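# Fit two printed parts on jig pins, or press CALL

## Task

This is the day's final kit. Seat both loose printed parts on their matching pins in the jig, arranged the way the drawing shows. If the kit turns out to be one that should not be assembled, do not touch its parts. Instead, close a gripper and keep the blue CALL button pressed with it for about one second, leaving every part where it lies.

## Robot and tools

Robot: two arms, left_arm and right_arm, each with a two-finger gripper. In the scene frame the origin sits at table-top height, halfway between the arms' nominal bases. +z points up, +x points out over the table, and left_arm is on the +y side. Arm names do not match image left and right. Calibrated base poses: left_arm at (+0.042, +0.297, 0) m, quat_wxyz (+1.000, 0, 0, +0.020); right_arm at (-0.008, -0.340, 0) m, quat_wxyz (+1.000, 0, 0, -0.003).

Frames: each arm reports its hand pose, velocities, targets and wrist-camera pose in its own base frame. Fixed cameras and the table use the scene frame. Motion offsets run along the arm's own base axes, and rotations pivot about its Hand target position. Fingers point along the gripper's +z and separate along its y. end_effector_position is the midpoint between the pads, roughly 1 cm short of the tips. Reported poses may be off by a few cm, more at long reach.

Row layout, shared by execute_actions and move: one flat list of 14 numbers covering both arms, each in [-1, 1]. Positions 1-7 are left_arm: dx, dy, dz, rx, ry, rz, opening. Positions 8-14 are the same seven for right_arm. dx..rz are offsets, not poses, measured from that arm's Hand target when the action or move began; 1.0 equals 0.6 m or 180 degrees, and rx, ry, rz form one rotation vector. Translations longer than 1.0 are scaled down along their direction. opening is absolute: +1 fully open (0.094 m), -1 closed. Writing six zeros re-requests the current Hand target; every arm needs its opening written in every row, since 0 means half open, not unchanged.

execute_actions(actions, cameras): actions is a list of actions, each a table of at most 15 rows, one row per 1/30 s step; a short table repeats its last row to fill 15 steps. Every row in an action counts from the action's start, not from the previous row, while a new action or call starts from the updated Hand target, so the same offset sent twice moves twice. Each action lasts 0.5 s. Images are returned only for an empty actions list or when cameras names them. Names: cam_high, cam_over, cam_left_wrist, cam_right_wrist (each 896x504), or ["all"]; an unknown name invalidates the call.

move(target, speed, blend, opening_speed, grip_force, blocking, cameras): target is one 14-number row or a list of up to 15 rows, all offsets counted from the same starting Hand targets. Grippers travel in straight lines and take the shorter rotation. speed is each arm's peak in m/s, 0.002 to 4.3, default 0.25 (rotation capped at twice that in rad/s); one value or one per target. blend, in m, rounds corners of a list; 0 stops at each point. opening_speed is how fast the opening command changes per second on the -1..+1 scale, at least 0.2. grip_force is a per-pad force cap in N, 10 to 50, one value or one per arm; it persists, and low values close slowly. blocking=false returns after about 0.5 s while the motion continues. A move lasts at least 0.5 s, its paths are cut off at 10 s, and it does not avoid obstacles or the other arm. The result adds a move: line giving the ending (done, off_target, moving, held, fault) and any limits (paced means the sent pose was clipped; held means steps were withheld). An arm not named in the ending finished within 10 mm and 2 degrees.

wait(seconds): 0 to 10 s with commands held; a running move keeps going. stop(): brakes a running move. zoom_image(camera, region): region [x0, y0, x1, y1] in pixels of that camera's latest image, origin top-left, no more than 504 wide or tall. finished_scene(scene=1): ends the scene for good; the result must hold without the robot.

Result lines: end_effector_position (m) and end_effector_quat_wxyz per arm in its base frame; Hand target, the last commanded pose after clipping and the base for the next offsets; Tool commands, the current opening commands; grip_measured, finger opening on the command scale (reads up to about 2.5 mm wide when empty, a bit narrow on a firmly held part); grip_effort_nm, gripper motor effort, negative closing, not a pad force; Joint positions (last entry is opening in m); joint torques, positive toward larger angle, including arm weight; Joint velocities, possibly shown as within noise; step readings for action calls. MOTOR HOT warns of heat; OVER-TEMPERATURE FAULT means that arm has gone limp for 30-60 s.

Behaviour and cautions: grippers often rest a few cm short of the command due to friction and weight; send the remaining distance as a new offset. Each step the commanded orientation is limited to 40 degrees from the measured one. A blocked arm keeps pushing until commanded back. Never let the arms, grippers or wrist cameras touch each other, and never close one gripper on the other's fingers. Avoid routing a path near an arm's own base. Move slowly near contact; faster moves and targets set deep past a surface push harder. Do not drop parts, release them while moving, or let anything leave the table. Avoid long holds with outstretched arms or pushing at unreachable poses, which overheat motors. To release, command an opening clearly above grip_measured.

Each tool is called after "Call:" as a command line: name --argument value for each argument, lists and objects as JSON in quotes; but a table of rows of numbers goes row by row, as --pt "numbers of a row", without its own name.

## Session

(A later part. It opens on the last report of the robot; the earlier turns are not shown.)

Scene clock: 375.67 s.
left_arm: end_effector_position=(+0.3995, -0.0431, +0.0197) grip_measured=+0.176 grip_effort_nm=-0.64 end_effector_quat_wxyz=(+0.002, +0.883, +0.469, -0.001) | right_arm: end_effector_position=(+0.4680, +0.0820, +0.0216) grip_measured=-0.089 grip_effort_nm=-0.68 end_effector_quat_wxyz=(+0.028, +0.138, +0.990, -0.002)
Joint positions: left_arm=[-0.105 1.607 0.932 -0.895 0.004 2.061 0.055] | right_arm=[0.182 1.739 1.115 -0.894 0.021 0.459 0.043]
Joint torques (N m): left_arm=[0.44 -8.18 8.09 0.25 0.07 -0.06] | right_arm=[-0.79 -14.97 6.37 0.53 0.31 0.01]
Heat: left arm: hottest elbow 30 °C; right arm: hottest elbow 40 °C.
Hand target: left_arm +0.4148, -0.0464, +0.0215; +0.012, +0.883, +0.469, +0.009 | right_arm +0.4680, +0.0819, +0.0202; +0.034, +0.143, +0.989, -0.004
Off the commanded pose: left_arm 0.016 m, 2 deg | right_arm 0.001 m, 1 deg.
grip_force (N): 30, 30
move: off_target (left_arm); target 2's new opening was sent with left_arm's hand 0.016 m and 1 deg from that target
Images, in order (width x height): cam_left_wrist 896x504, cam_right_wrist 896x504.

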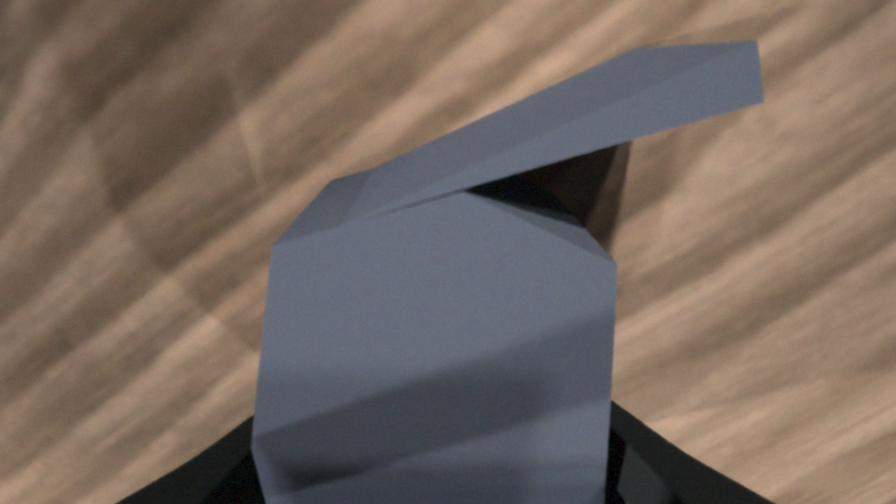

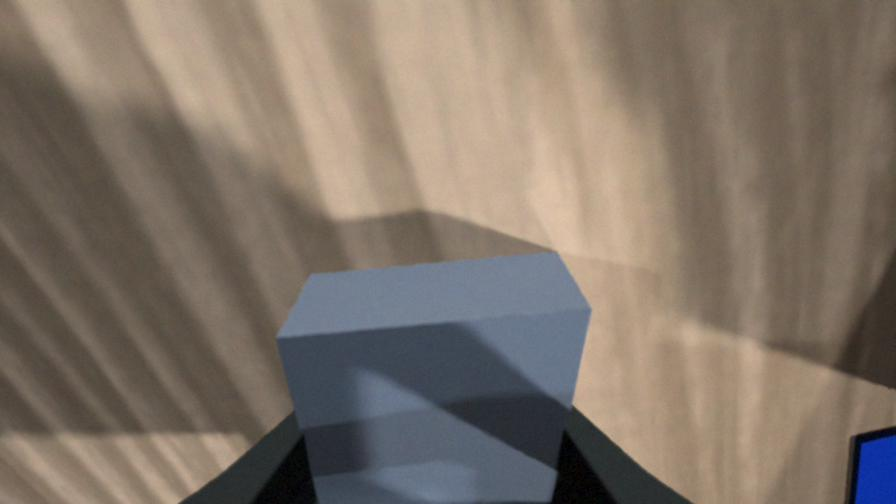

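Call:
move --pt "0 0 0.08 0 0 0 -0.3 0 0 0.08 0 0 0 -0.5" --pt "-0.02 -0.05 0.33 0.0 0.009 0.689 -0.3 -0.02 0.05 0.33 0 0 0 -0.5" --pt "-0.05 -0.205 0.381 -0.254 0.475 0.55 -0.3 -0.047 0.195 0.383 0.444 -0.046 0.091 -0.5" --speed '[0.15,0.4,0.4]' --blend '[0.02,0.05,0]' --cameras '["all"]'

Scene clock: 421.83 s.
left_arm: end_effector_position=(+0.3794, -0.1704, +0.2476) grip_measured=+0.176 grip_effort_nm=-0.65 end_effector_quat_wxyz=(-0.011, -0.007, +0.770, -0.638) | right_arm: end_effector_position=(+0.4391, +0.1972, +0.2438) grip_measured=-0.089 grip_effort_nm=-0.68 end_effector_quat_wxyz=(-0.009, +0.011, +0.771, +0.637)
Joint positions: left_arm=[0.003 1.438 1.002 -1.195 1.384 0.035 0.055] | right_arm=[0.061 1.526 1.08 -0.814 -1.372 0.344 0.043]
Joint torques (N m): left_arm=[0.32 -7.77 7.25 0.24 1.12 0.06] | right_arm=[-1.38 -12.98 8.32 1.09 -1.01 -0.06]
Heat: left arm: hottest elbow 31 °C; right arm: hottest elbow 40 °C.
Hand target: left_arm +0.3848, -0.1694, +0.2501; +0.000, +0.000, +0.766, -0.643 | right_arm +0.4398, +0.1989, +0.2500; +0.001, +0.000, +0.765, +0.644
Off the commanded pose: left_arm 0.006 m, 2 deg | right_arm 0.006 m, 2 deg.
grip_force (N): 30, 30
move: done

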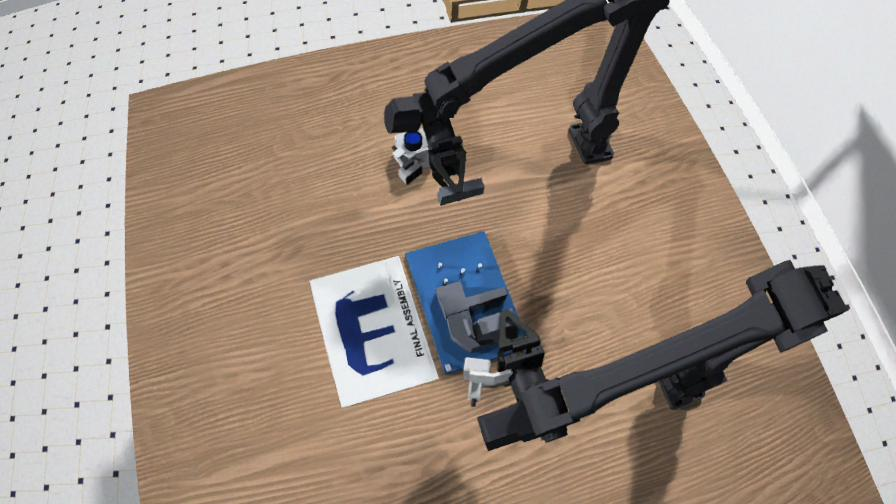

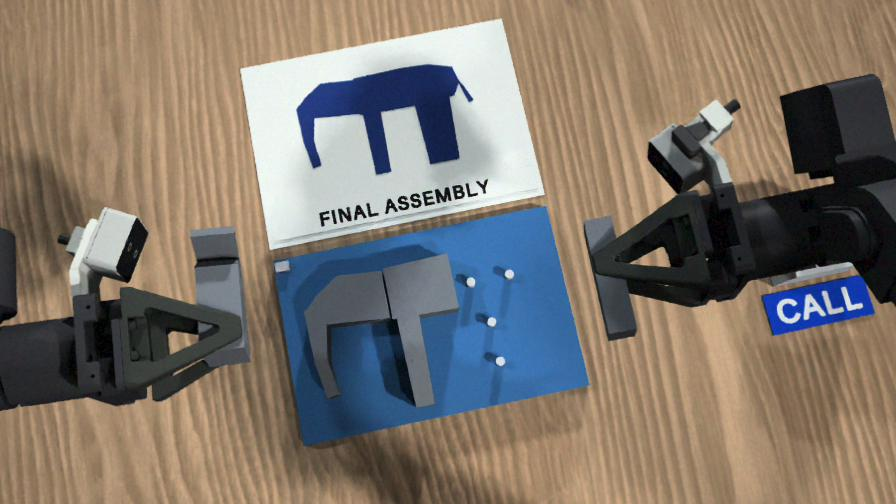

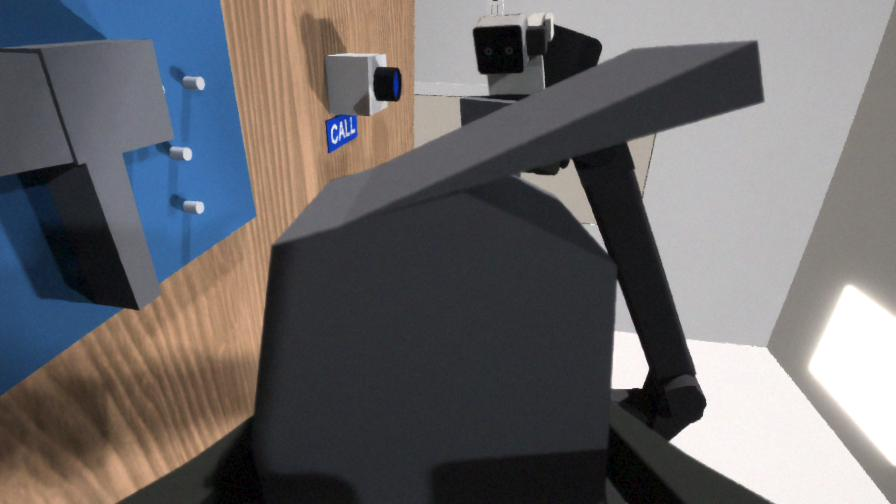

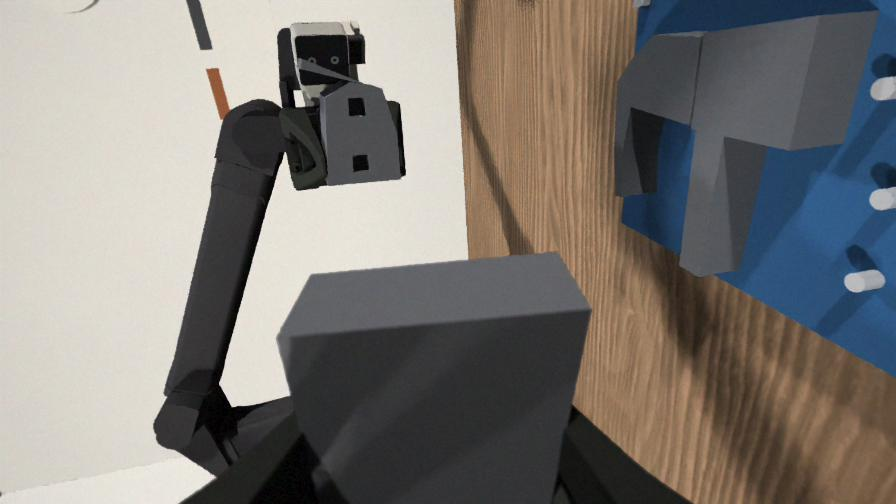

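Call:
zoom_image --camera "cam_right_wrist" --region '[260, 10, 430, 200]'

Call:
zoom_image --camera "cam_over" --region '[400, 240, 600, 420]'

Scaled by 2.653 from the camera's 896x504 image, which has a finer 1280x720 frame.

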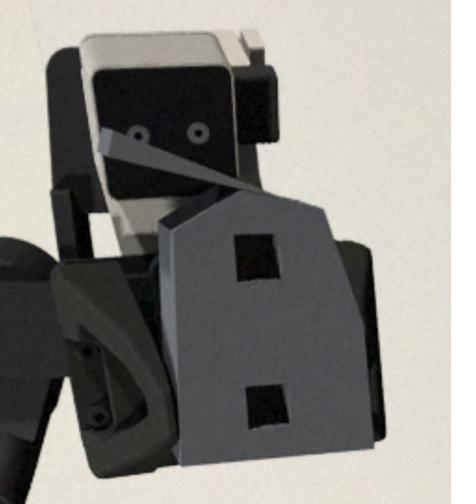

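Scaled by 2.520 from the camera's 896x504 image, which has a finer 1280x720 frame.

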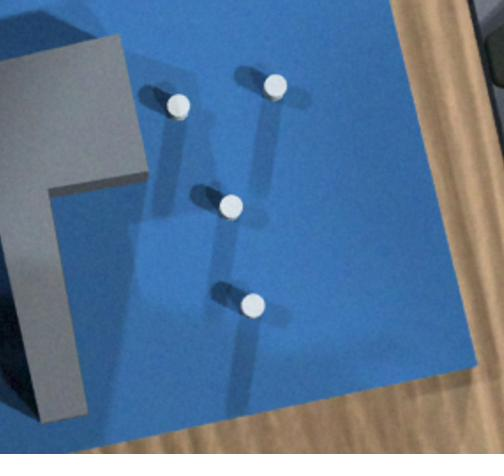

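Call:
move --target '[-0.07,0,0,0,0,0,-0.3,0.07,0,-0.12,0,0,0,-0.5]' --speed 0.3 --cameras '["cam_left_wrist","cam_right_wrist"]'

Call:
zoom_image --camera "cam_left_wrist" --region '[300, 0, 640, 190]'

Scene clock: 441.73 s.
left_arm: end_effector_position=(+0.3403, -0.1705, +0.2394) grip_measured=+0.176 grip_effort_nm=-0.65 end_effector_quat_wxyz=(-0.021, -0.015, +0.769, -0.638) | right_arm: end_effector_position=(+0.4682, +0.1991, +0.1586) grip_measured=-0.089 grip_effort_nm=-0.68 end_effector_quat_wxyz=(-0.025, +0.021, +0.770, +0.637)
Joint positions: left_arm=[0.003 1.354 0.893 -1.195 1.384 0.035 0.055] | right_arm=[0.061 1.728 1.08 -0.672 -1.375 0.321 0.043]
Joint torques (N m): left_arm=[-0.38 -7.94 7.41 0.24 1.05 0.05] | right_arm=[-1.85 -15.38 10.28 1.01 -0.97 -0.06]
Heat: left arm: hottest elbow 31 °C; right arm: hottest elbow 41 °C.
Hand target: left_arm +0.3428, -0.1694, +0.2501; +0.000, +0.000, +0.766, -0.643 | right_arm +0.4818, +0.1989, +0.1780; +0.001, +0.000, +0.765, +0.644
Off the commanded pose: left_arm 0.011 m, 3 deg | right_arm 0.024 m, 4 deg.
grip_force (N): 30, 30
move: off_target (left_arm, right_arm)
Images, in order (width x height): cam_left_wrist 896x504, cam_right_wrist 896x504.

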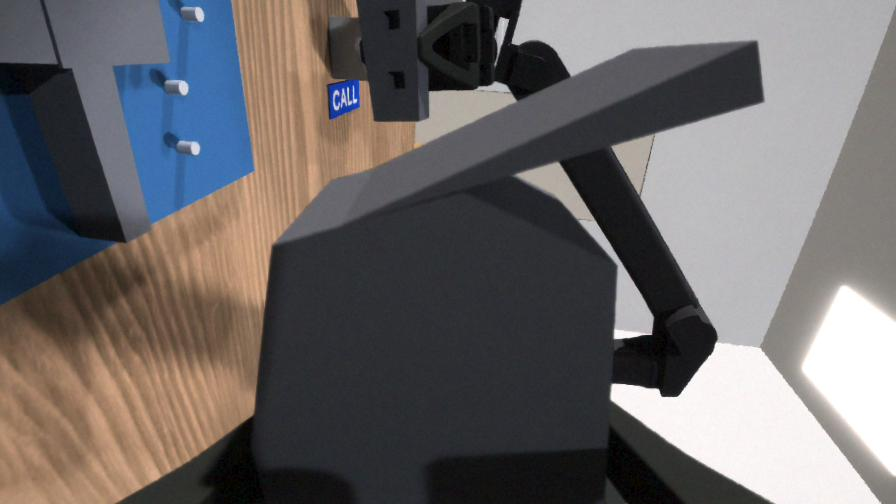

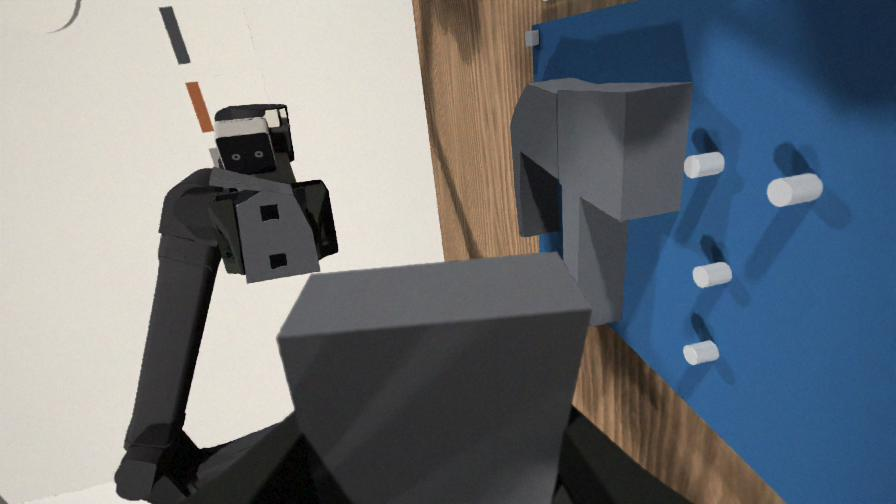

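Scaled by 1.482 from the camera's 896x504 image, which has a finer 1280x720 frame.

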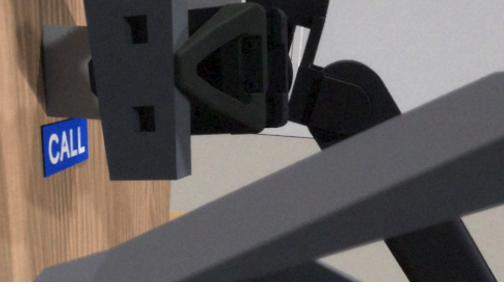

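Call:
move --target '[0.058,-0.183,-0.1,0,0,0,-0.3,-0.017,0,0.108,0,0,0,-0.5]' --speed 0.3 --cameras '["all"]'

Call:
zoom_image --camera "cam_right_wrist" --region '[330, 20, 610, 260]'

Scene clock: 532.73 s.
left_arm: end_effector_position=(+0.3799, -0.2712, +0.1752) grip_measured=+0.176 grip_effort_nm=-0.65 end_effector_quat_wxyz=(-0.012, -0.022, +0.771, -0.637) | right_arm: end_effector_position=(+0.4542, +0.1982, +0.2066) grip_measured=-0.089 grip_effort_nm=-0.68 end_effector_quat_wxyz=(-0.034, +0.032, +0.770, +0.636)
Joint positions: left_arm=[-0.258 1.477 0.72 0.127 1.245 -1.015 0.055] | right_arm=[0.061 1.623 1.089 -0.781 -1.375 0.356 0.043]
Joint torques (N m): left_arm=[-1.49 -9.88 6.99 1.87 0.25 -0.02] | right_arm=[-1.73 -15.5 13.94 -0.03 -0.94 -0.22]
Heat: left arm: hottest elbow 32 °C; right arm: hottest elbow 46 °C.
Hand target: left_arm +0.3776, -0.2792, +0.1901; +0.000, +0.000, +0.766, -0.643 | right_arm +0.4716, +0.1989, +0.2428; +0.001, +0.000, +0.765, +0.644
Off the commanded pose: left_arm 0.017 m, 3 deg | right_arm 0.040 m, 5 deg.
grip_force (N): 30, 30
move: off_target (left_arm, right_arm)

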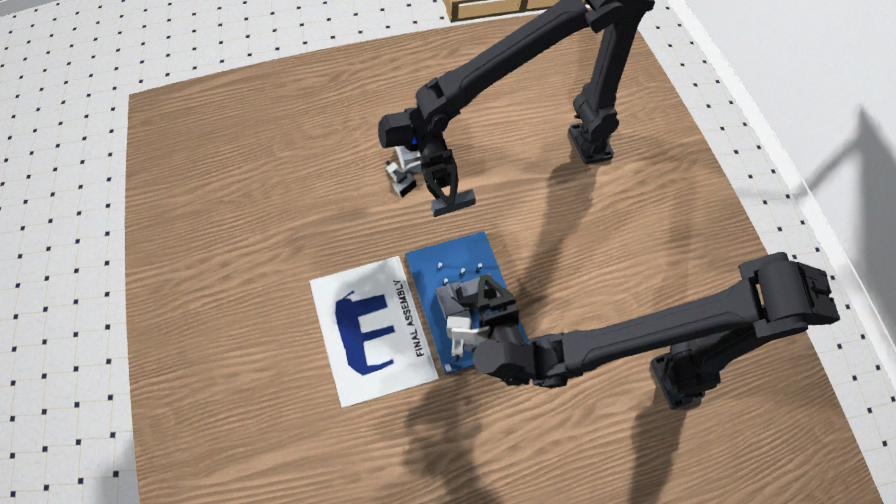

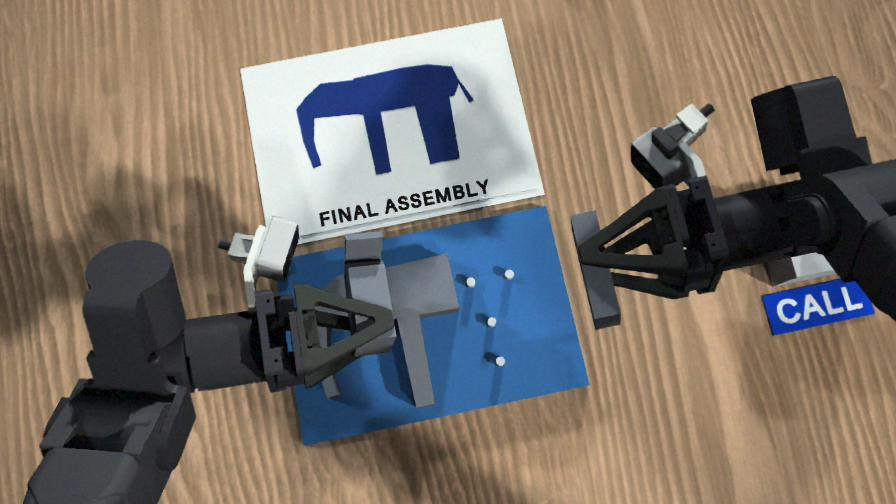

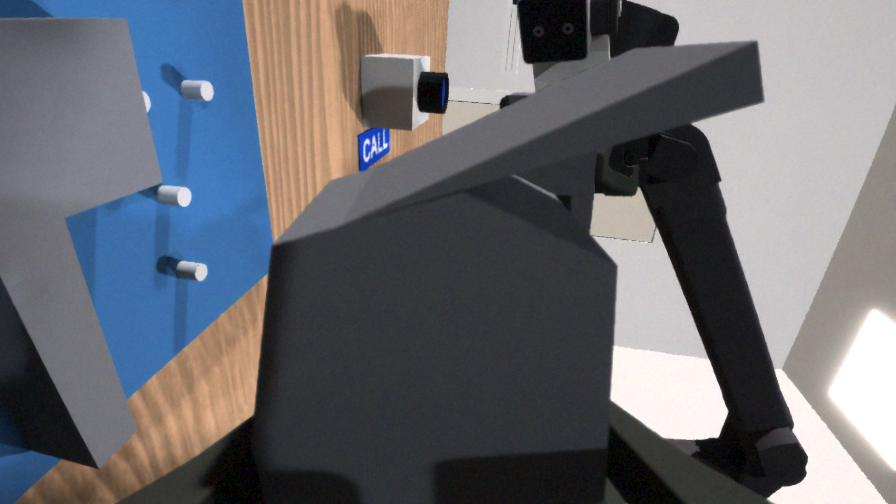

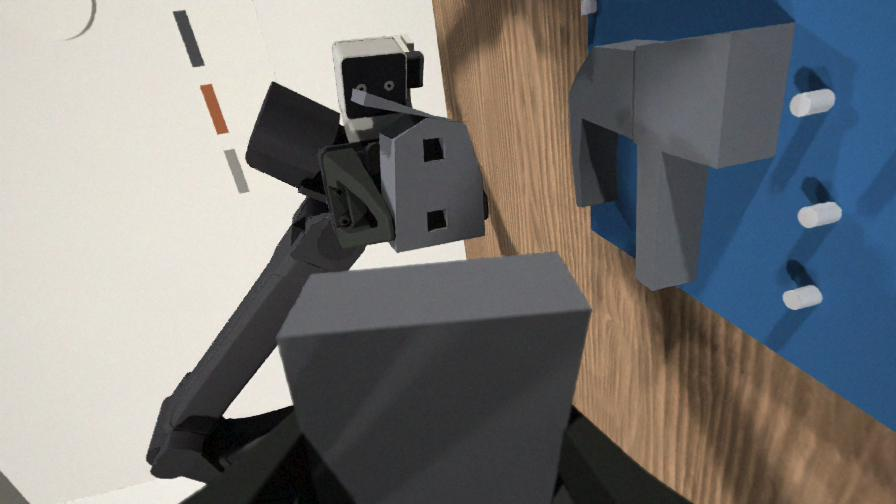

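Scaled by 1.800 from the camera's 896x504 image, which has a finer 1280x720 frame.

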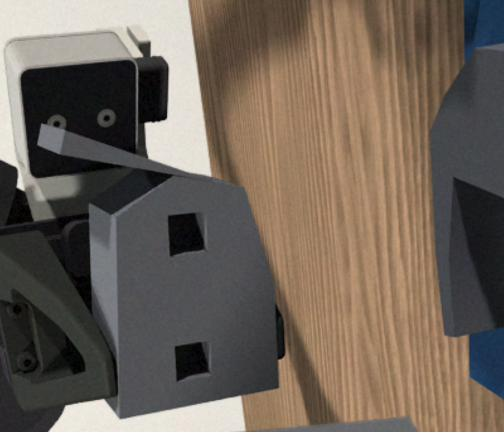

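Call:
move --pt "0.06 -0.08 0.1 0.348 -0.336 -0.4 -0.3 -0.348 0.018 -0.005 -0.4515 -0.172 -0.265 -0.5" --pt "0.084 -0.171 -0.103 0.348 -0.336 -0.4 -0.3 -0.348 0.018 -0.005 -0.4515 -0.172 -0.265 -0.5" --speed '[0.5,0.3]' --blend '[0.02,0]' --cameras '["all"]'

Scene clock: 598.73 s.
left_arm: end_effector_position=(+0.4206, -0.3695, +0.1191) grip_measured=+0.176 grip_effort_nm=-0.65 end_effector_quat_wxyz=(-0.022, +0.696, +0.718, -0.001) | right_arm: end_effector_position=(+0.2530, +0.1916, +0.2096) grip_measured=-0.089 grip_effort_nm=-0.69 end_effector_quat_wxyz=(+0.402, +0.111, +0.905, -0.087)
Joint positions: left_arm=[-0.72 1.883 1.61 -1.341 0.001 0.82 0.055] | right_arm=[1.067 1.026 0.782 -1.14 0.832 1.229 0.043]
Joint torques (N m): left_arm=[-1.96 -15.62 9.7 0.32 -0.17 -0.07] | right_arm=[-0.56 -3.6 15.53 -0.08 1.08 0.03]
Heat: left arm: hottest elbow 31 °C; right arm: hottest elbow 49 °C.
Hand target: left_arm +0.4280, -0.3818, +0.1283; +0.000, +0.694, +0.720, -0.001 | right_arm +0.2628, +0.2097, +0.2398; +0.418, +0.127, +0.897, -0.060
Off the commanded pose: left_arm 0.017 m, 2 deg | right_arm 0.037 m, 4 deg.
grip_force (N): 30, 30
move: off_target (left_arm, right_arm)

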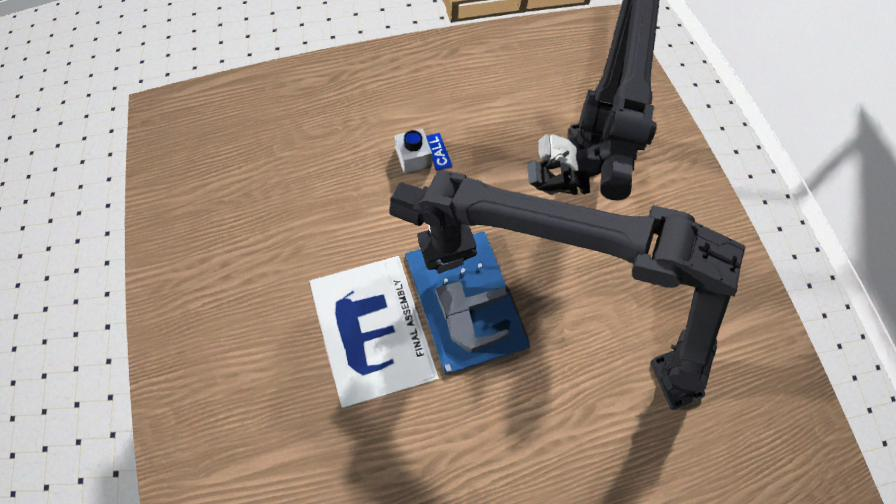

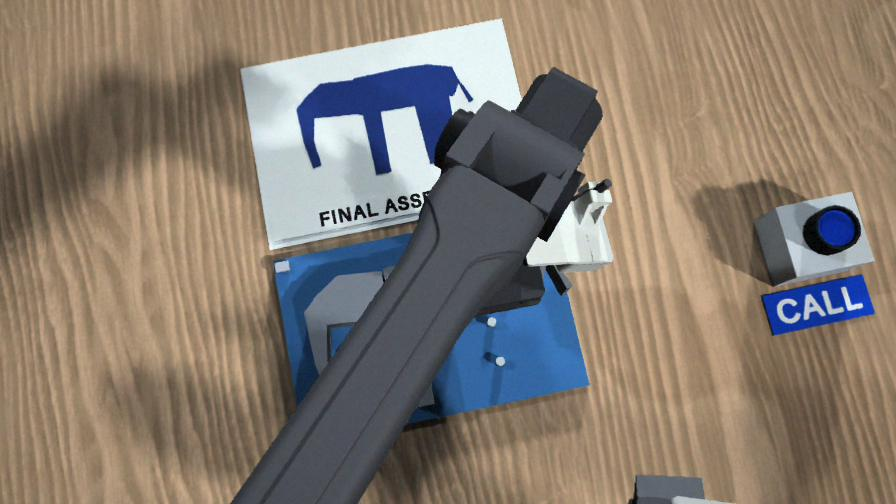

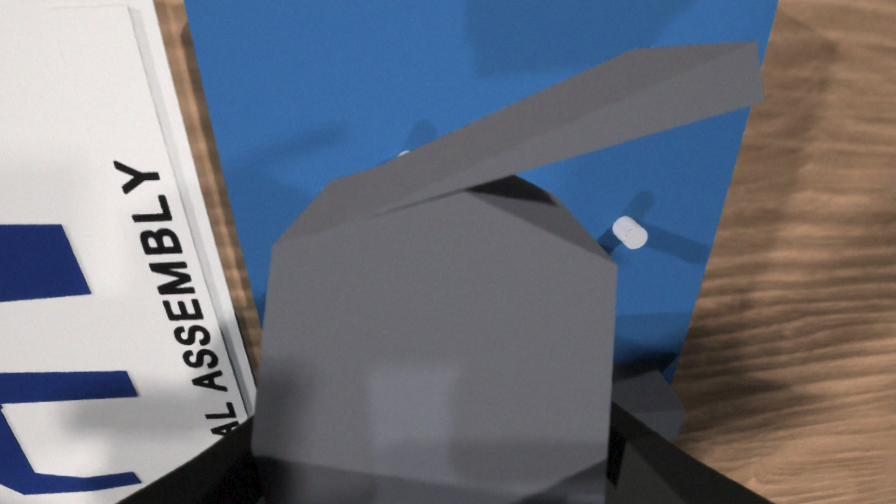

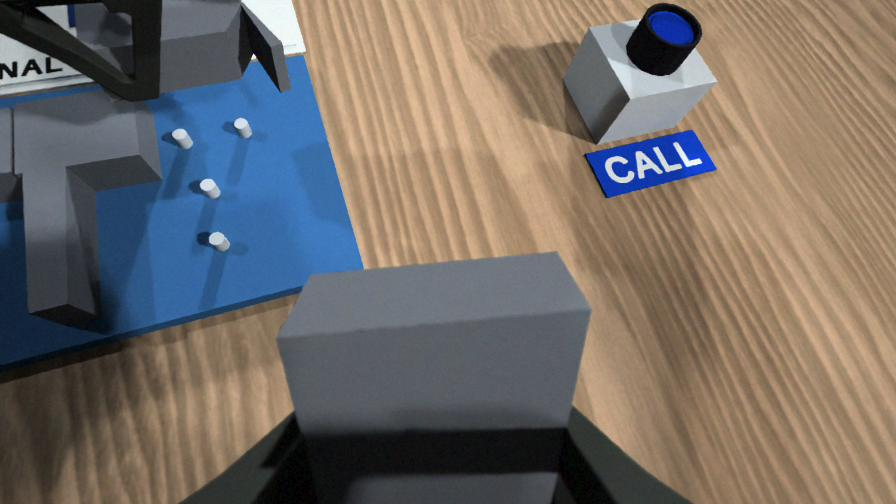

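Call:
move --target '[0,0,-0.073,-0.01,-0.01,0.002,-0.3,0,0,0,0,0,0.13,-0.5]' --speed 0.2 --cameras '["cam_left_wrist","cam_right_wrist"]'

Call:
zoom_image --camera "cam_right_wrist" --region '[180, 0, 500, 260]'

Scene clock: 612.57 s.
left_arm: end_effector_position=(+0.4253, -0.3736, +0.0861) grip_measured=+0.176 grip_effort_nm=-0.65 end_effector_quat_wxyz=(+0.013, +0.695, +0.718, +0.000) | right_arm: end_effector_position=(+0.2597, +0.2088, +0.2281) grip_measured=-0.089 grip_effort_nm=-0.68 end_effector_quat_wxyz=(+0.405, -0.064, +0.912, +0.009)
Joint positions: left_arm=[-0.72 1.883 1.519 -1.182 0.001 0.818 0.055] | right_arm=[0.984 0.828 0.698 -0.834 0.614 0.646 0.043]
Joint torques (N m): left_arm=[-1.08 -15.09 7.84 0.46 -0.05 -0.1] | right_arm=[-2.02 -4.25 9.8 1.8 0.38 -0.14]
Heat: left arm: hottest elbow 31 °C; right arm: hottest elbow 55 °C.
Hand target: left_arm +0.4280, -0.3818, +0.0845; +0.022, +0.692, +0.722, -0.002 | right_arm +0.2628, +0.2097, +0.2398; +0.422, -0.058, +0.905, +0.026
Off the commanded pose: left_arm 0.009 m, 1 deg | right_arm 0.012 m, 3 deg.
grip_force (N): 30, 30
move: off_target (right_arm)
Images, in order (width x height): cam_left_wrist 896x504, cam_right_wrist 896x504.

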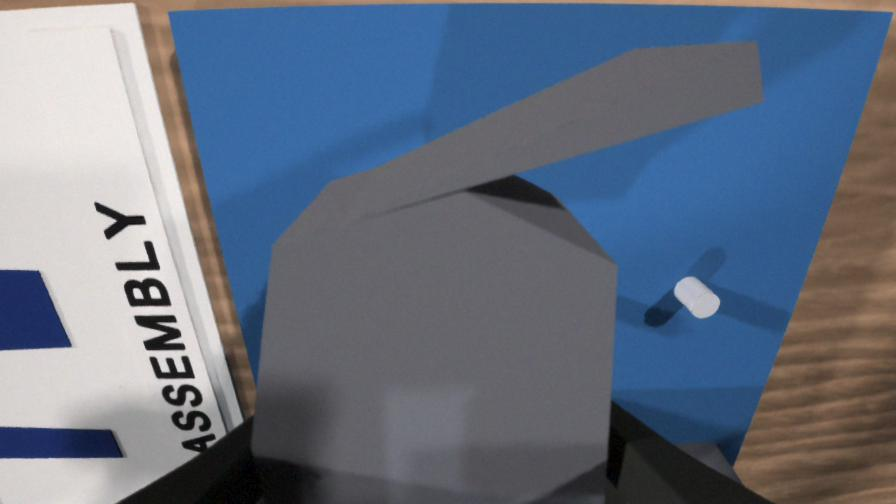

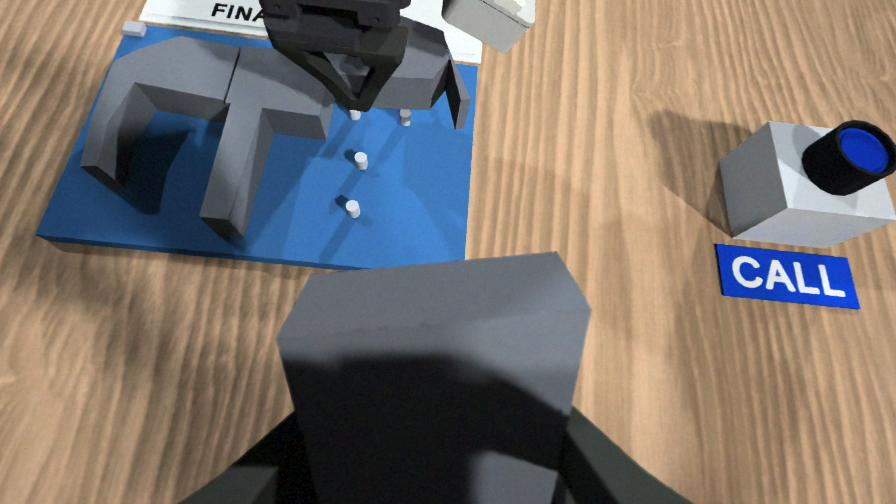

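Scaled by 1.575 from the camera's 896x504 image, which has a finer 1280x720 frame.

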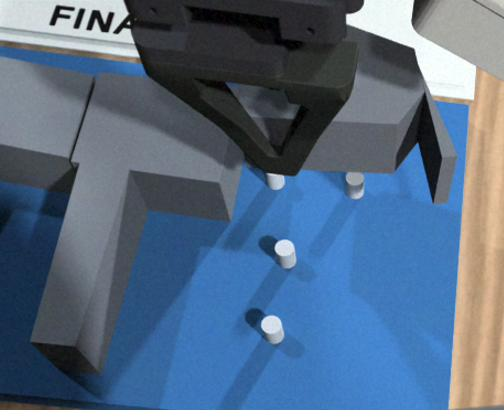

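Call:
move --target '[0,0.022,-0.035,0.005,0.005,0,-0.3,0,0,0,0,0,0,-0.5]' --speed 0.15 --cameras '["cam_left_wrist","cam_right_wrist"]'

Call:
zoom_image --camera "cam_right_wrist" --region '[240, 20, 500, 220]'

Scene clock: 642.90 s.
left_arm: end_effector_position=(+0.4191, -0.3682, +0.0695) grip_measured=+0.176 grip_effort_nm=-0.65 end_effector_quat_wxyz=(+0.006, +0.695, +0.719, +0.000) | right_arm: end_effector_position=(+0.2597, +0.2088, +0.2281) grip_measured=-0.089 grip_effort_nm=-0.68 end_effector_quat_wxyz=(+0.405, -0.064, +0.912, +0.009)
Joint positions: left_arm=[-0.72 1.888 1.479 -1.151 0.001 0.818 0.055] | right_arm=[0.984 0.828 0.698 -0.834 0.614 0.646 0.043]
Joint torques (N m): left_arm=[0.09 -13.22 7.82 0.44 -0.11 0.03] | right_arm=[-1.9 -4.25 9.8 1.78 0.38 -0.14]
Heat: left arm: hottest elbow 32 °C; right arm: hottest elbow 51 °C.
Hand target: left_arm +0.4280, -0.3686, +0.0635; +0.011, +0.692, +0.722, -0.001 | right_arm +0.2628, +0.2097, +0.2398; +0.422, -0.058, +0.905, +0.026
Off the commanded pose: left_arm 0.011 m, 1 deg | right_arm 0.012 m, 3 deg.
grip_force (N): 30, 30
move: off_target (left_arm, right_arm)
Images, in order (width x height): cam_left_wrist 896x504, cam_right_wrist 896x504.

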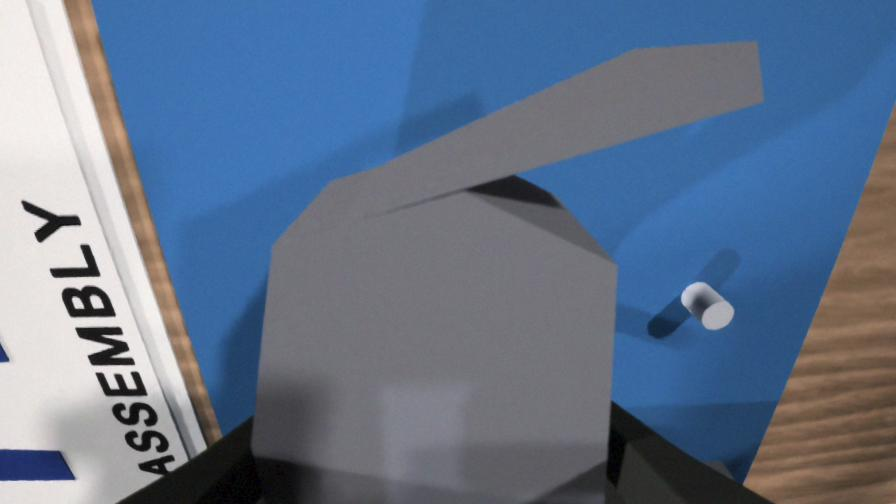

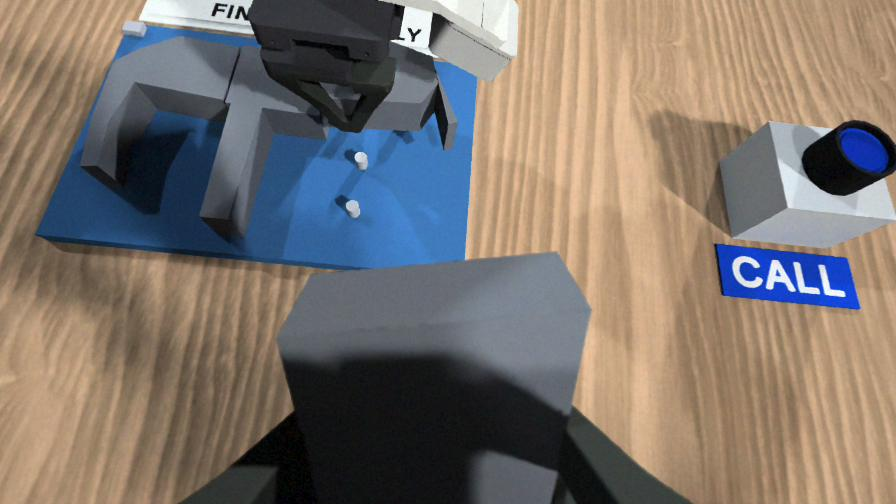

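Scaled by 1.938 from the camera's 896x504 image, which has a finer 1280x720 frame.

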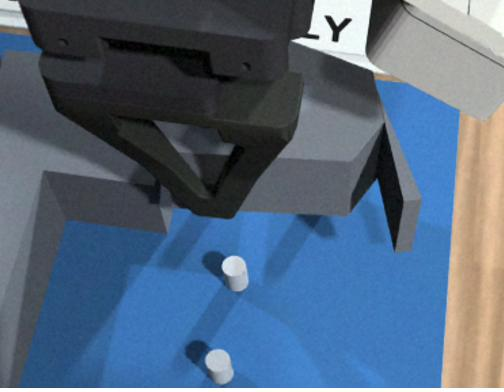

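Call:
move --target '[0.002,0.022,-0.015,0,0,0,-0.3,0,0,0,0,0,0,-0.5]' --speed 0.1 --cameras '["cam_left_wrist","cam_right_wrist"]'

Call:
zoom_image --camera "cam_right_wrist" --region '[240, 20, 500, 220]'

Scene clock: 659.80 s.
left_arm: end_effector_position=(+0.4161, -0.3610, +0.0567) grip_measured=+0.176 grip_effort_nm=-0.65 end_effector_quat_wxyz=(+0.004, +0.694, +0.720, -0.002) | right_arm: end_effector_position=(+0.2597, +0.2088, +0.2281) grip_measured=-0.089 grip_effort_nm=-0.68 end_effector_quat_wxyz=(+0.405, -0.064, +0.912, +0.009)
Joint positions: left_arm=[-0.712 1.888 1.443 -1.119 0.005 0.822 0.055] | right_arm=[0.984 0.828 0.698 -0.834 0.614 0.646 0.043]
Joint torques (N m): left_arm=[1.32 -13.68 7.35 0.38 -0.08 0.04] | right_arm=[-1.9 -4.19 9.78 1.78 0.39 -0.14]
Heat: left arm: hottest elbow 32 °C; right arm: hottest elbow 49 °C.
Hand target: left_arm +0.4292, -0.3554, +0.0545; +0.011, +0.692, +0.722, -0.001 | right_arm +0.2628, +0.2097, +0.2398; +0.422, -0.058, +0.905, +0.026
Off the commanded pose: left_arm 0.014 m, 1 deg | right_arm 0.012 m, 3 deg.
grip_force (N): 30, 30
move: off_target (left_arm, right_arm)
Images, in order (width x height): cam_left_wrist 896x504, cam_right_wrist 896x504.

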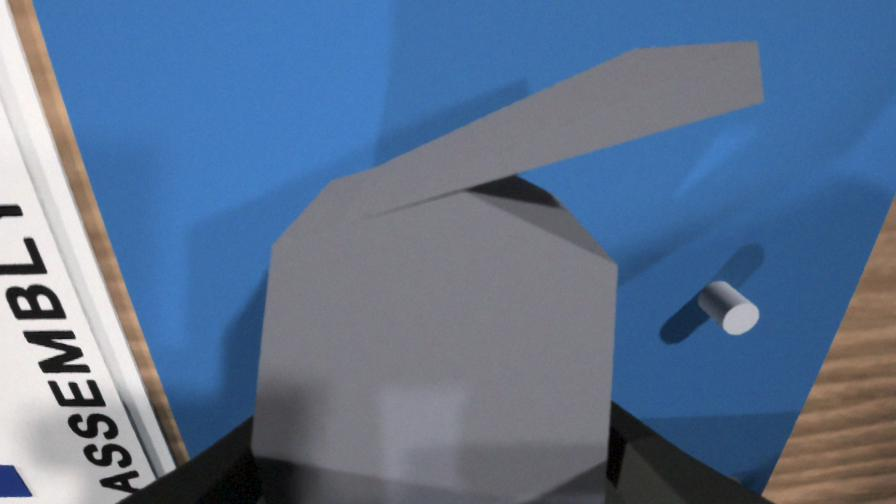

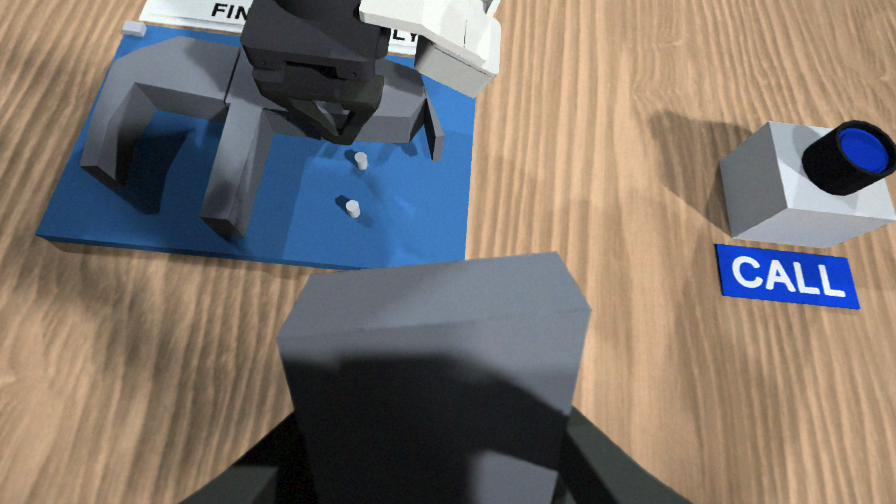

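Scaled by 1.938 from the camera's 896x504 image, which has a finer 1280x720 frame.

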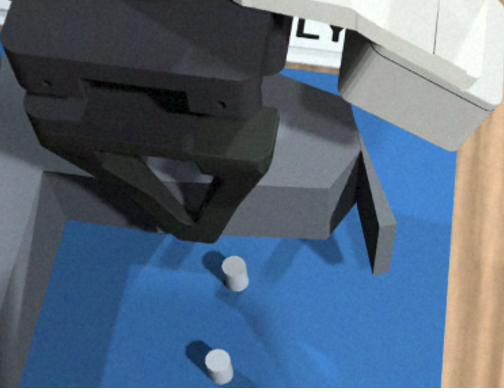

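Call:
move --target '[0.015,0.004,-0.012,0,0,0,-0.3,0,0,0,0,0,0,-0.5]' --speed 0.1 --cameras '["cam_left_wrist","cam_right_wrist"]'

Call:
zoom_image --camera "cam_right_wrist" --region '[240, 20, 500, 220]'

Scene clock: 671.57 s.
left_arm: end_effector_position=(+0.4204, -0.3602, +0.0518) grip_measured=+0.176 grip_effort_nm=-0.65 end_effector_quat_wxyz=(+0.006, +0.700, +0.714, -0.005) | right_arm: end_effector_position=(+0.2597, +0.2088, +0.2281) grip_measured=-0.089 grip_effort_nm=-0.68 end_effector_quat_wxyz=(+0.405, -0.064, +0.912, +0.009)
Joint positions: left_arm=[-0.704 1.897 1.443 -1.105 0.01 0.848 0.055] | right_arm=[0.984 0.828 0.698 -0.834 0.614 0.646 0.043]
Joint torques (N m): left_arm=[1.2 -13.68 8.49 0.09 -0.09 0.06] | right_arm=[-1.96 -4.25 9.8 1.78 0.38 -0.14]
Heat: left arm: hottest elbow 32 °C; right arm: hottest elbow 49 °C.
Hand target: left_arm +0.4382, -0.3530, +0.0473; +0.011, +0.692, +0.722, -0.001 | right_arm +0.2628, +0.2097, +0.2398; +0.422, -0.058, +0.905, +0.026
Off the commanded pose: left_arm 0.020 m, 2 deg | right_arm 0.012 m, 3 deg.
grip_force (N): 30, 30
move: off_target (left_arm, right_arm)
Images, in order (width x height): cam_left_wrist 896x504, cam_right_wrist 896x504.

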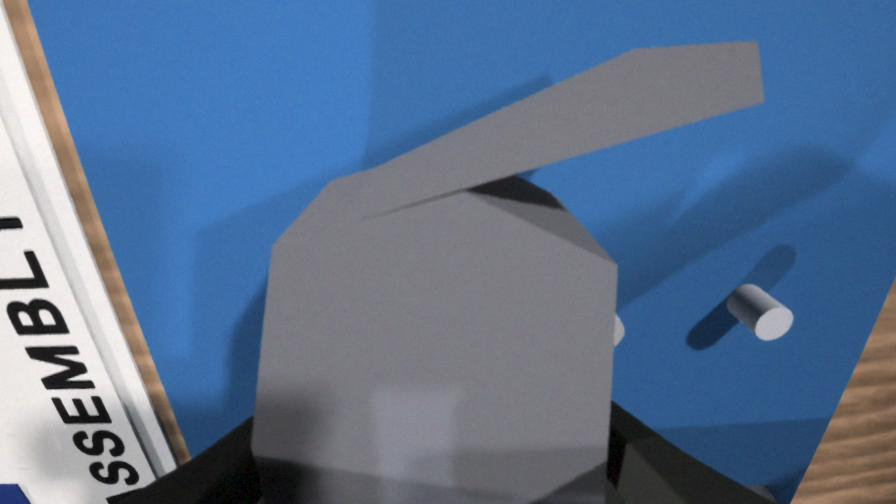

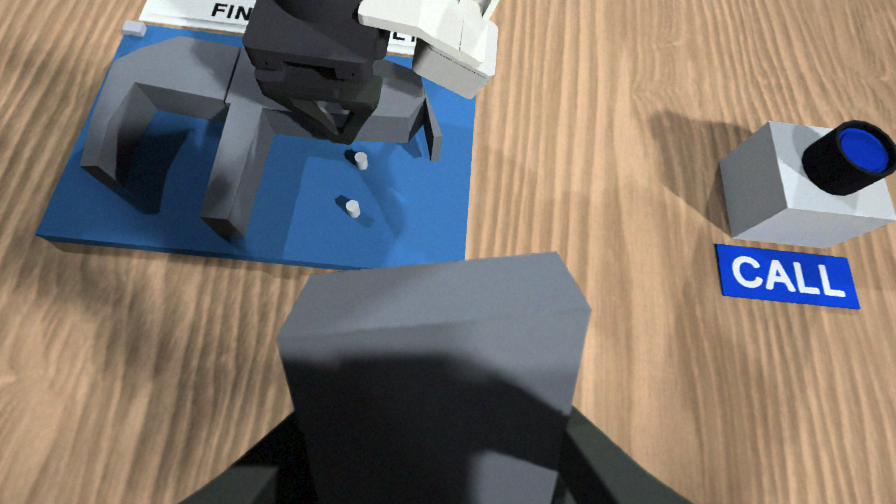

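Scaled by 1.938 from the camera's 896x504 image, which has a finer 1280x720 frame.

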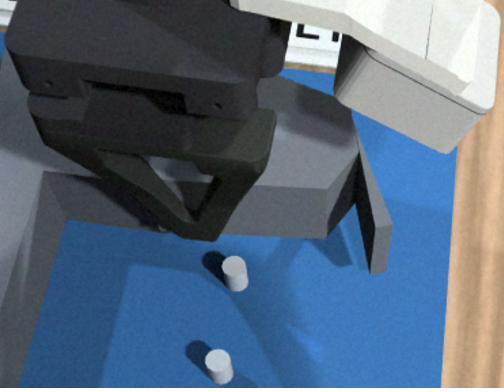

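Call:
move --target '[0.013,0.0,-0.002,0,0,0,-0.3,0,0,0,0,0,0,-0.5]' --speed 0.1 --cameras '["cam_left_wrist","cam_right_wrist"]'

Call:
zoom_image --camera "cam_right_wrist" --region '[240, 20, 500, 220]'

Scene clock: 679.60 s.
left_arm: end_effector_position=(+0.4220, -0.3592, +0.0478) grip_measured=+0.176 grip_effort_nm=-0.65 end_effector_quat_wxyz=(+0.005, +0.703, +0.712, -0.007) | right_arm: end_effector_position=(+0.2597, +0.2088, +0.2281) grip_measured=-0.089 grip_effort_nm=-0.68 end_effector_quat_wxyz=(+0.405, -0.064, +0.912, +0.009)
Joint positions: left_arm=[-0.7 1.905 1.443 -1.1 0.015 0.858 0.055] | right_arm=[0.984 0.828 0.698 -0.834 0.614 0.646 0.043]
Joint torques (N m): left_arm=[1.67 -12.81 9.72 -0.05 -0.25 0.04] | right_arm=[-2.02 -4.25 9.78 1.8 0.38 -0.14]
Heat: left arm: hottest elbow 32 °C; right arm: hottest elbow 48 °C.
Hand target: left_arm +0.4460, -0.3530, +0.0461; +0.011, +0.692, +0.722, -0.001 | right_arm +0.2628, +0.2097, +0.2398; +0.422, -0.058, +0.905, +0.026
Off the commanded pose: left_arm 0.025 m, 2 deg | right_arm 0.012 m, 3 deg.
grip_force (N): 30, 30
move: off_target (left_arm, right_arm)
Images, in order (width x height): cam_left_wrist 896x504, cam_right_wrist 896x504.

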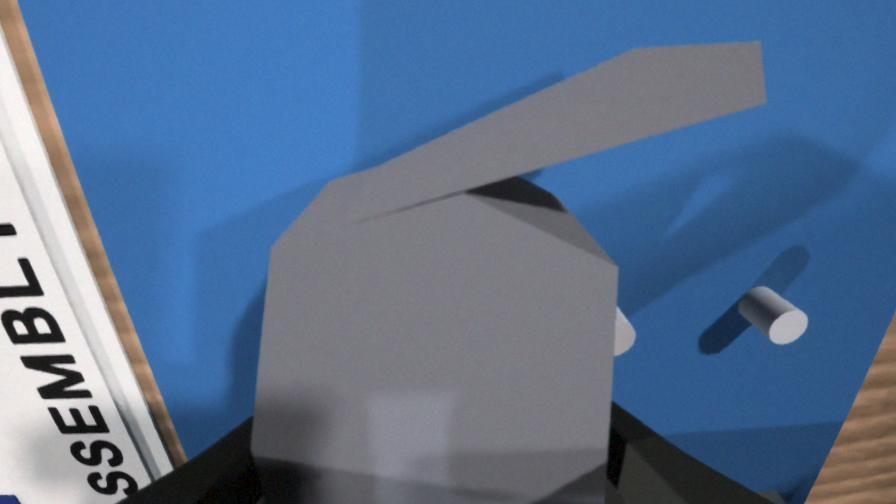

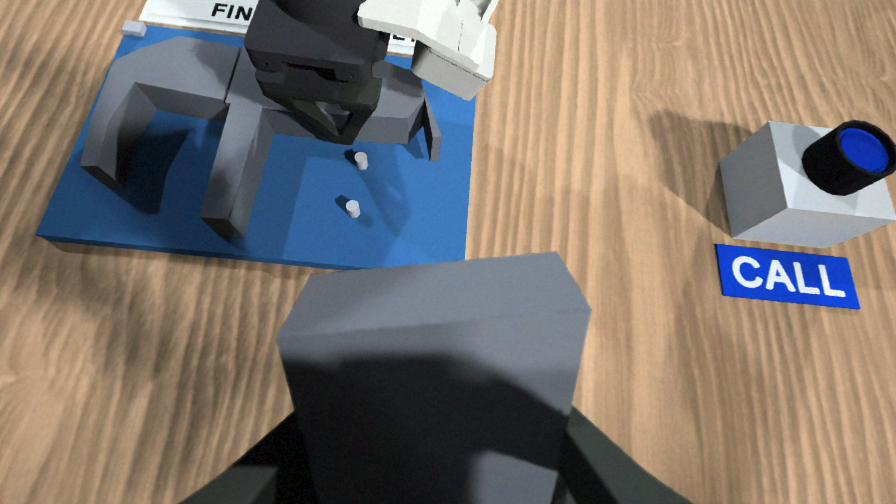

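Scaled by 1.938 from the camera's 896x504 image, which has a finer 1280x720 frame.

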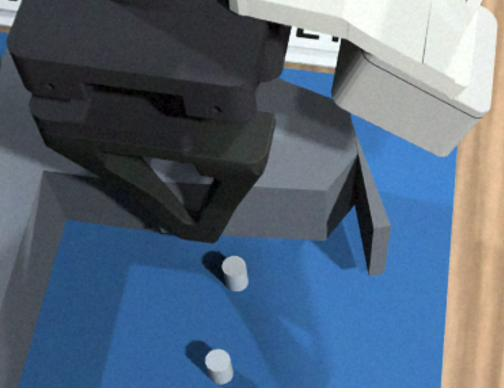

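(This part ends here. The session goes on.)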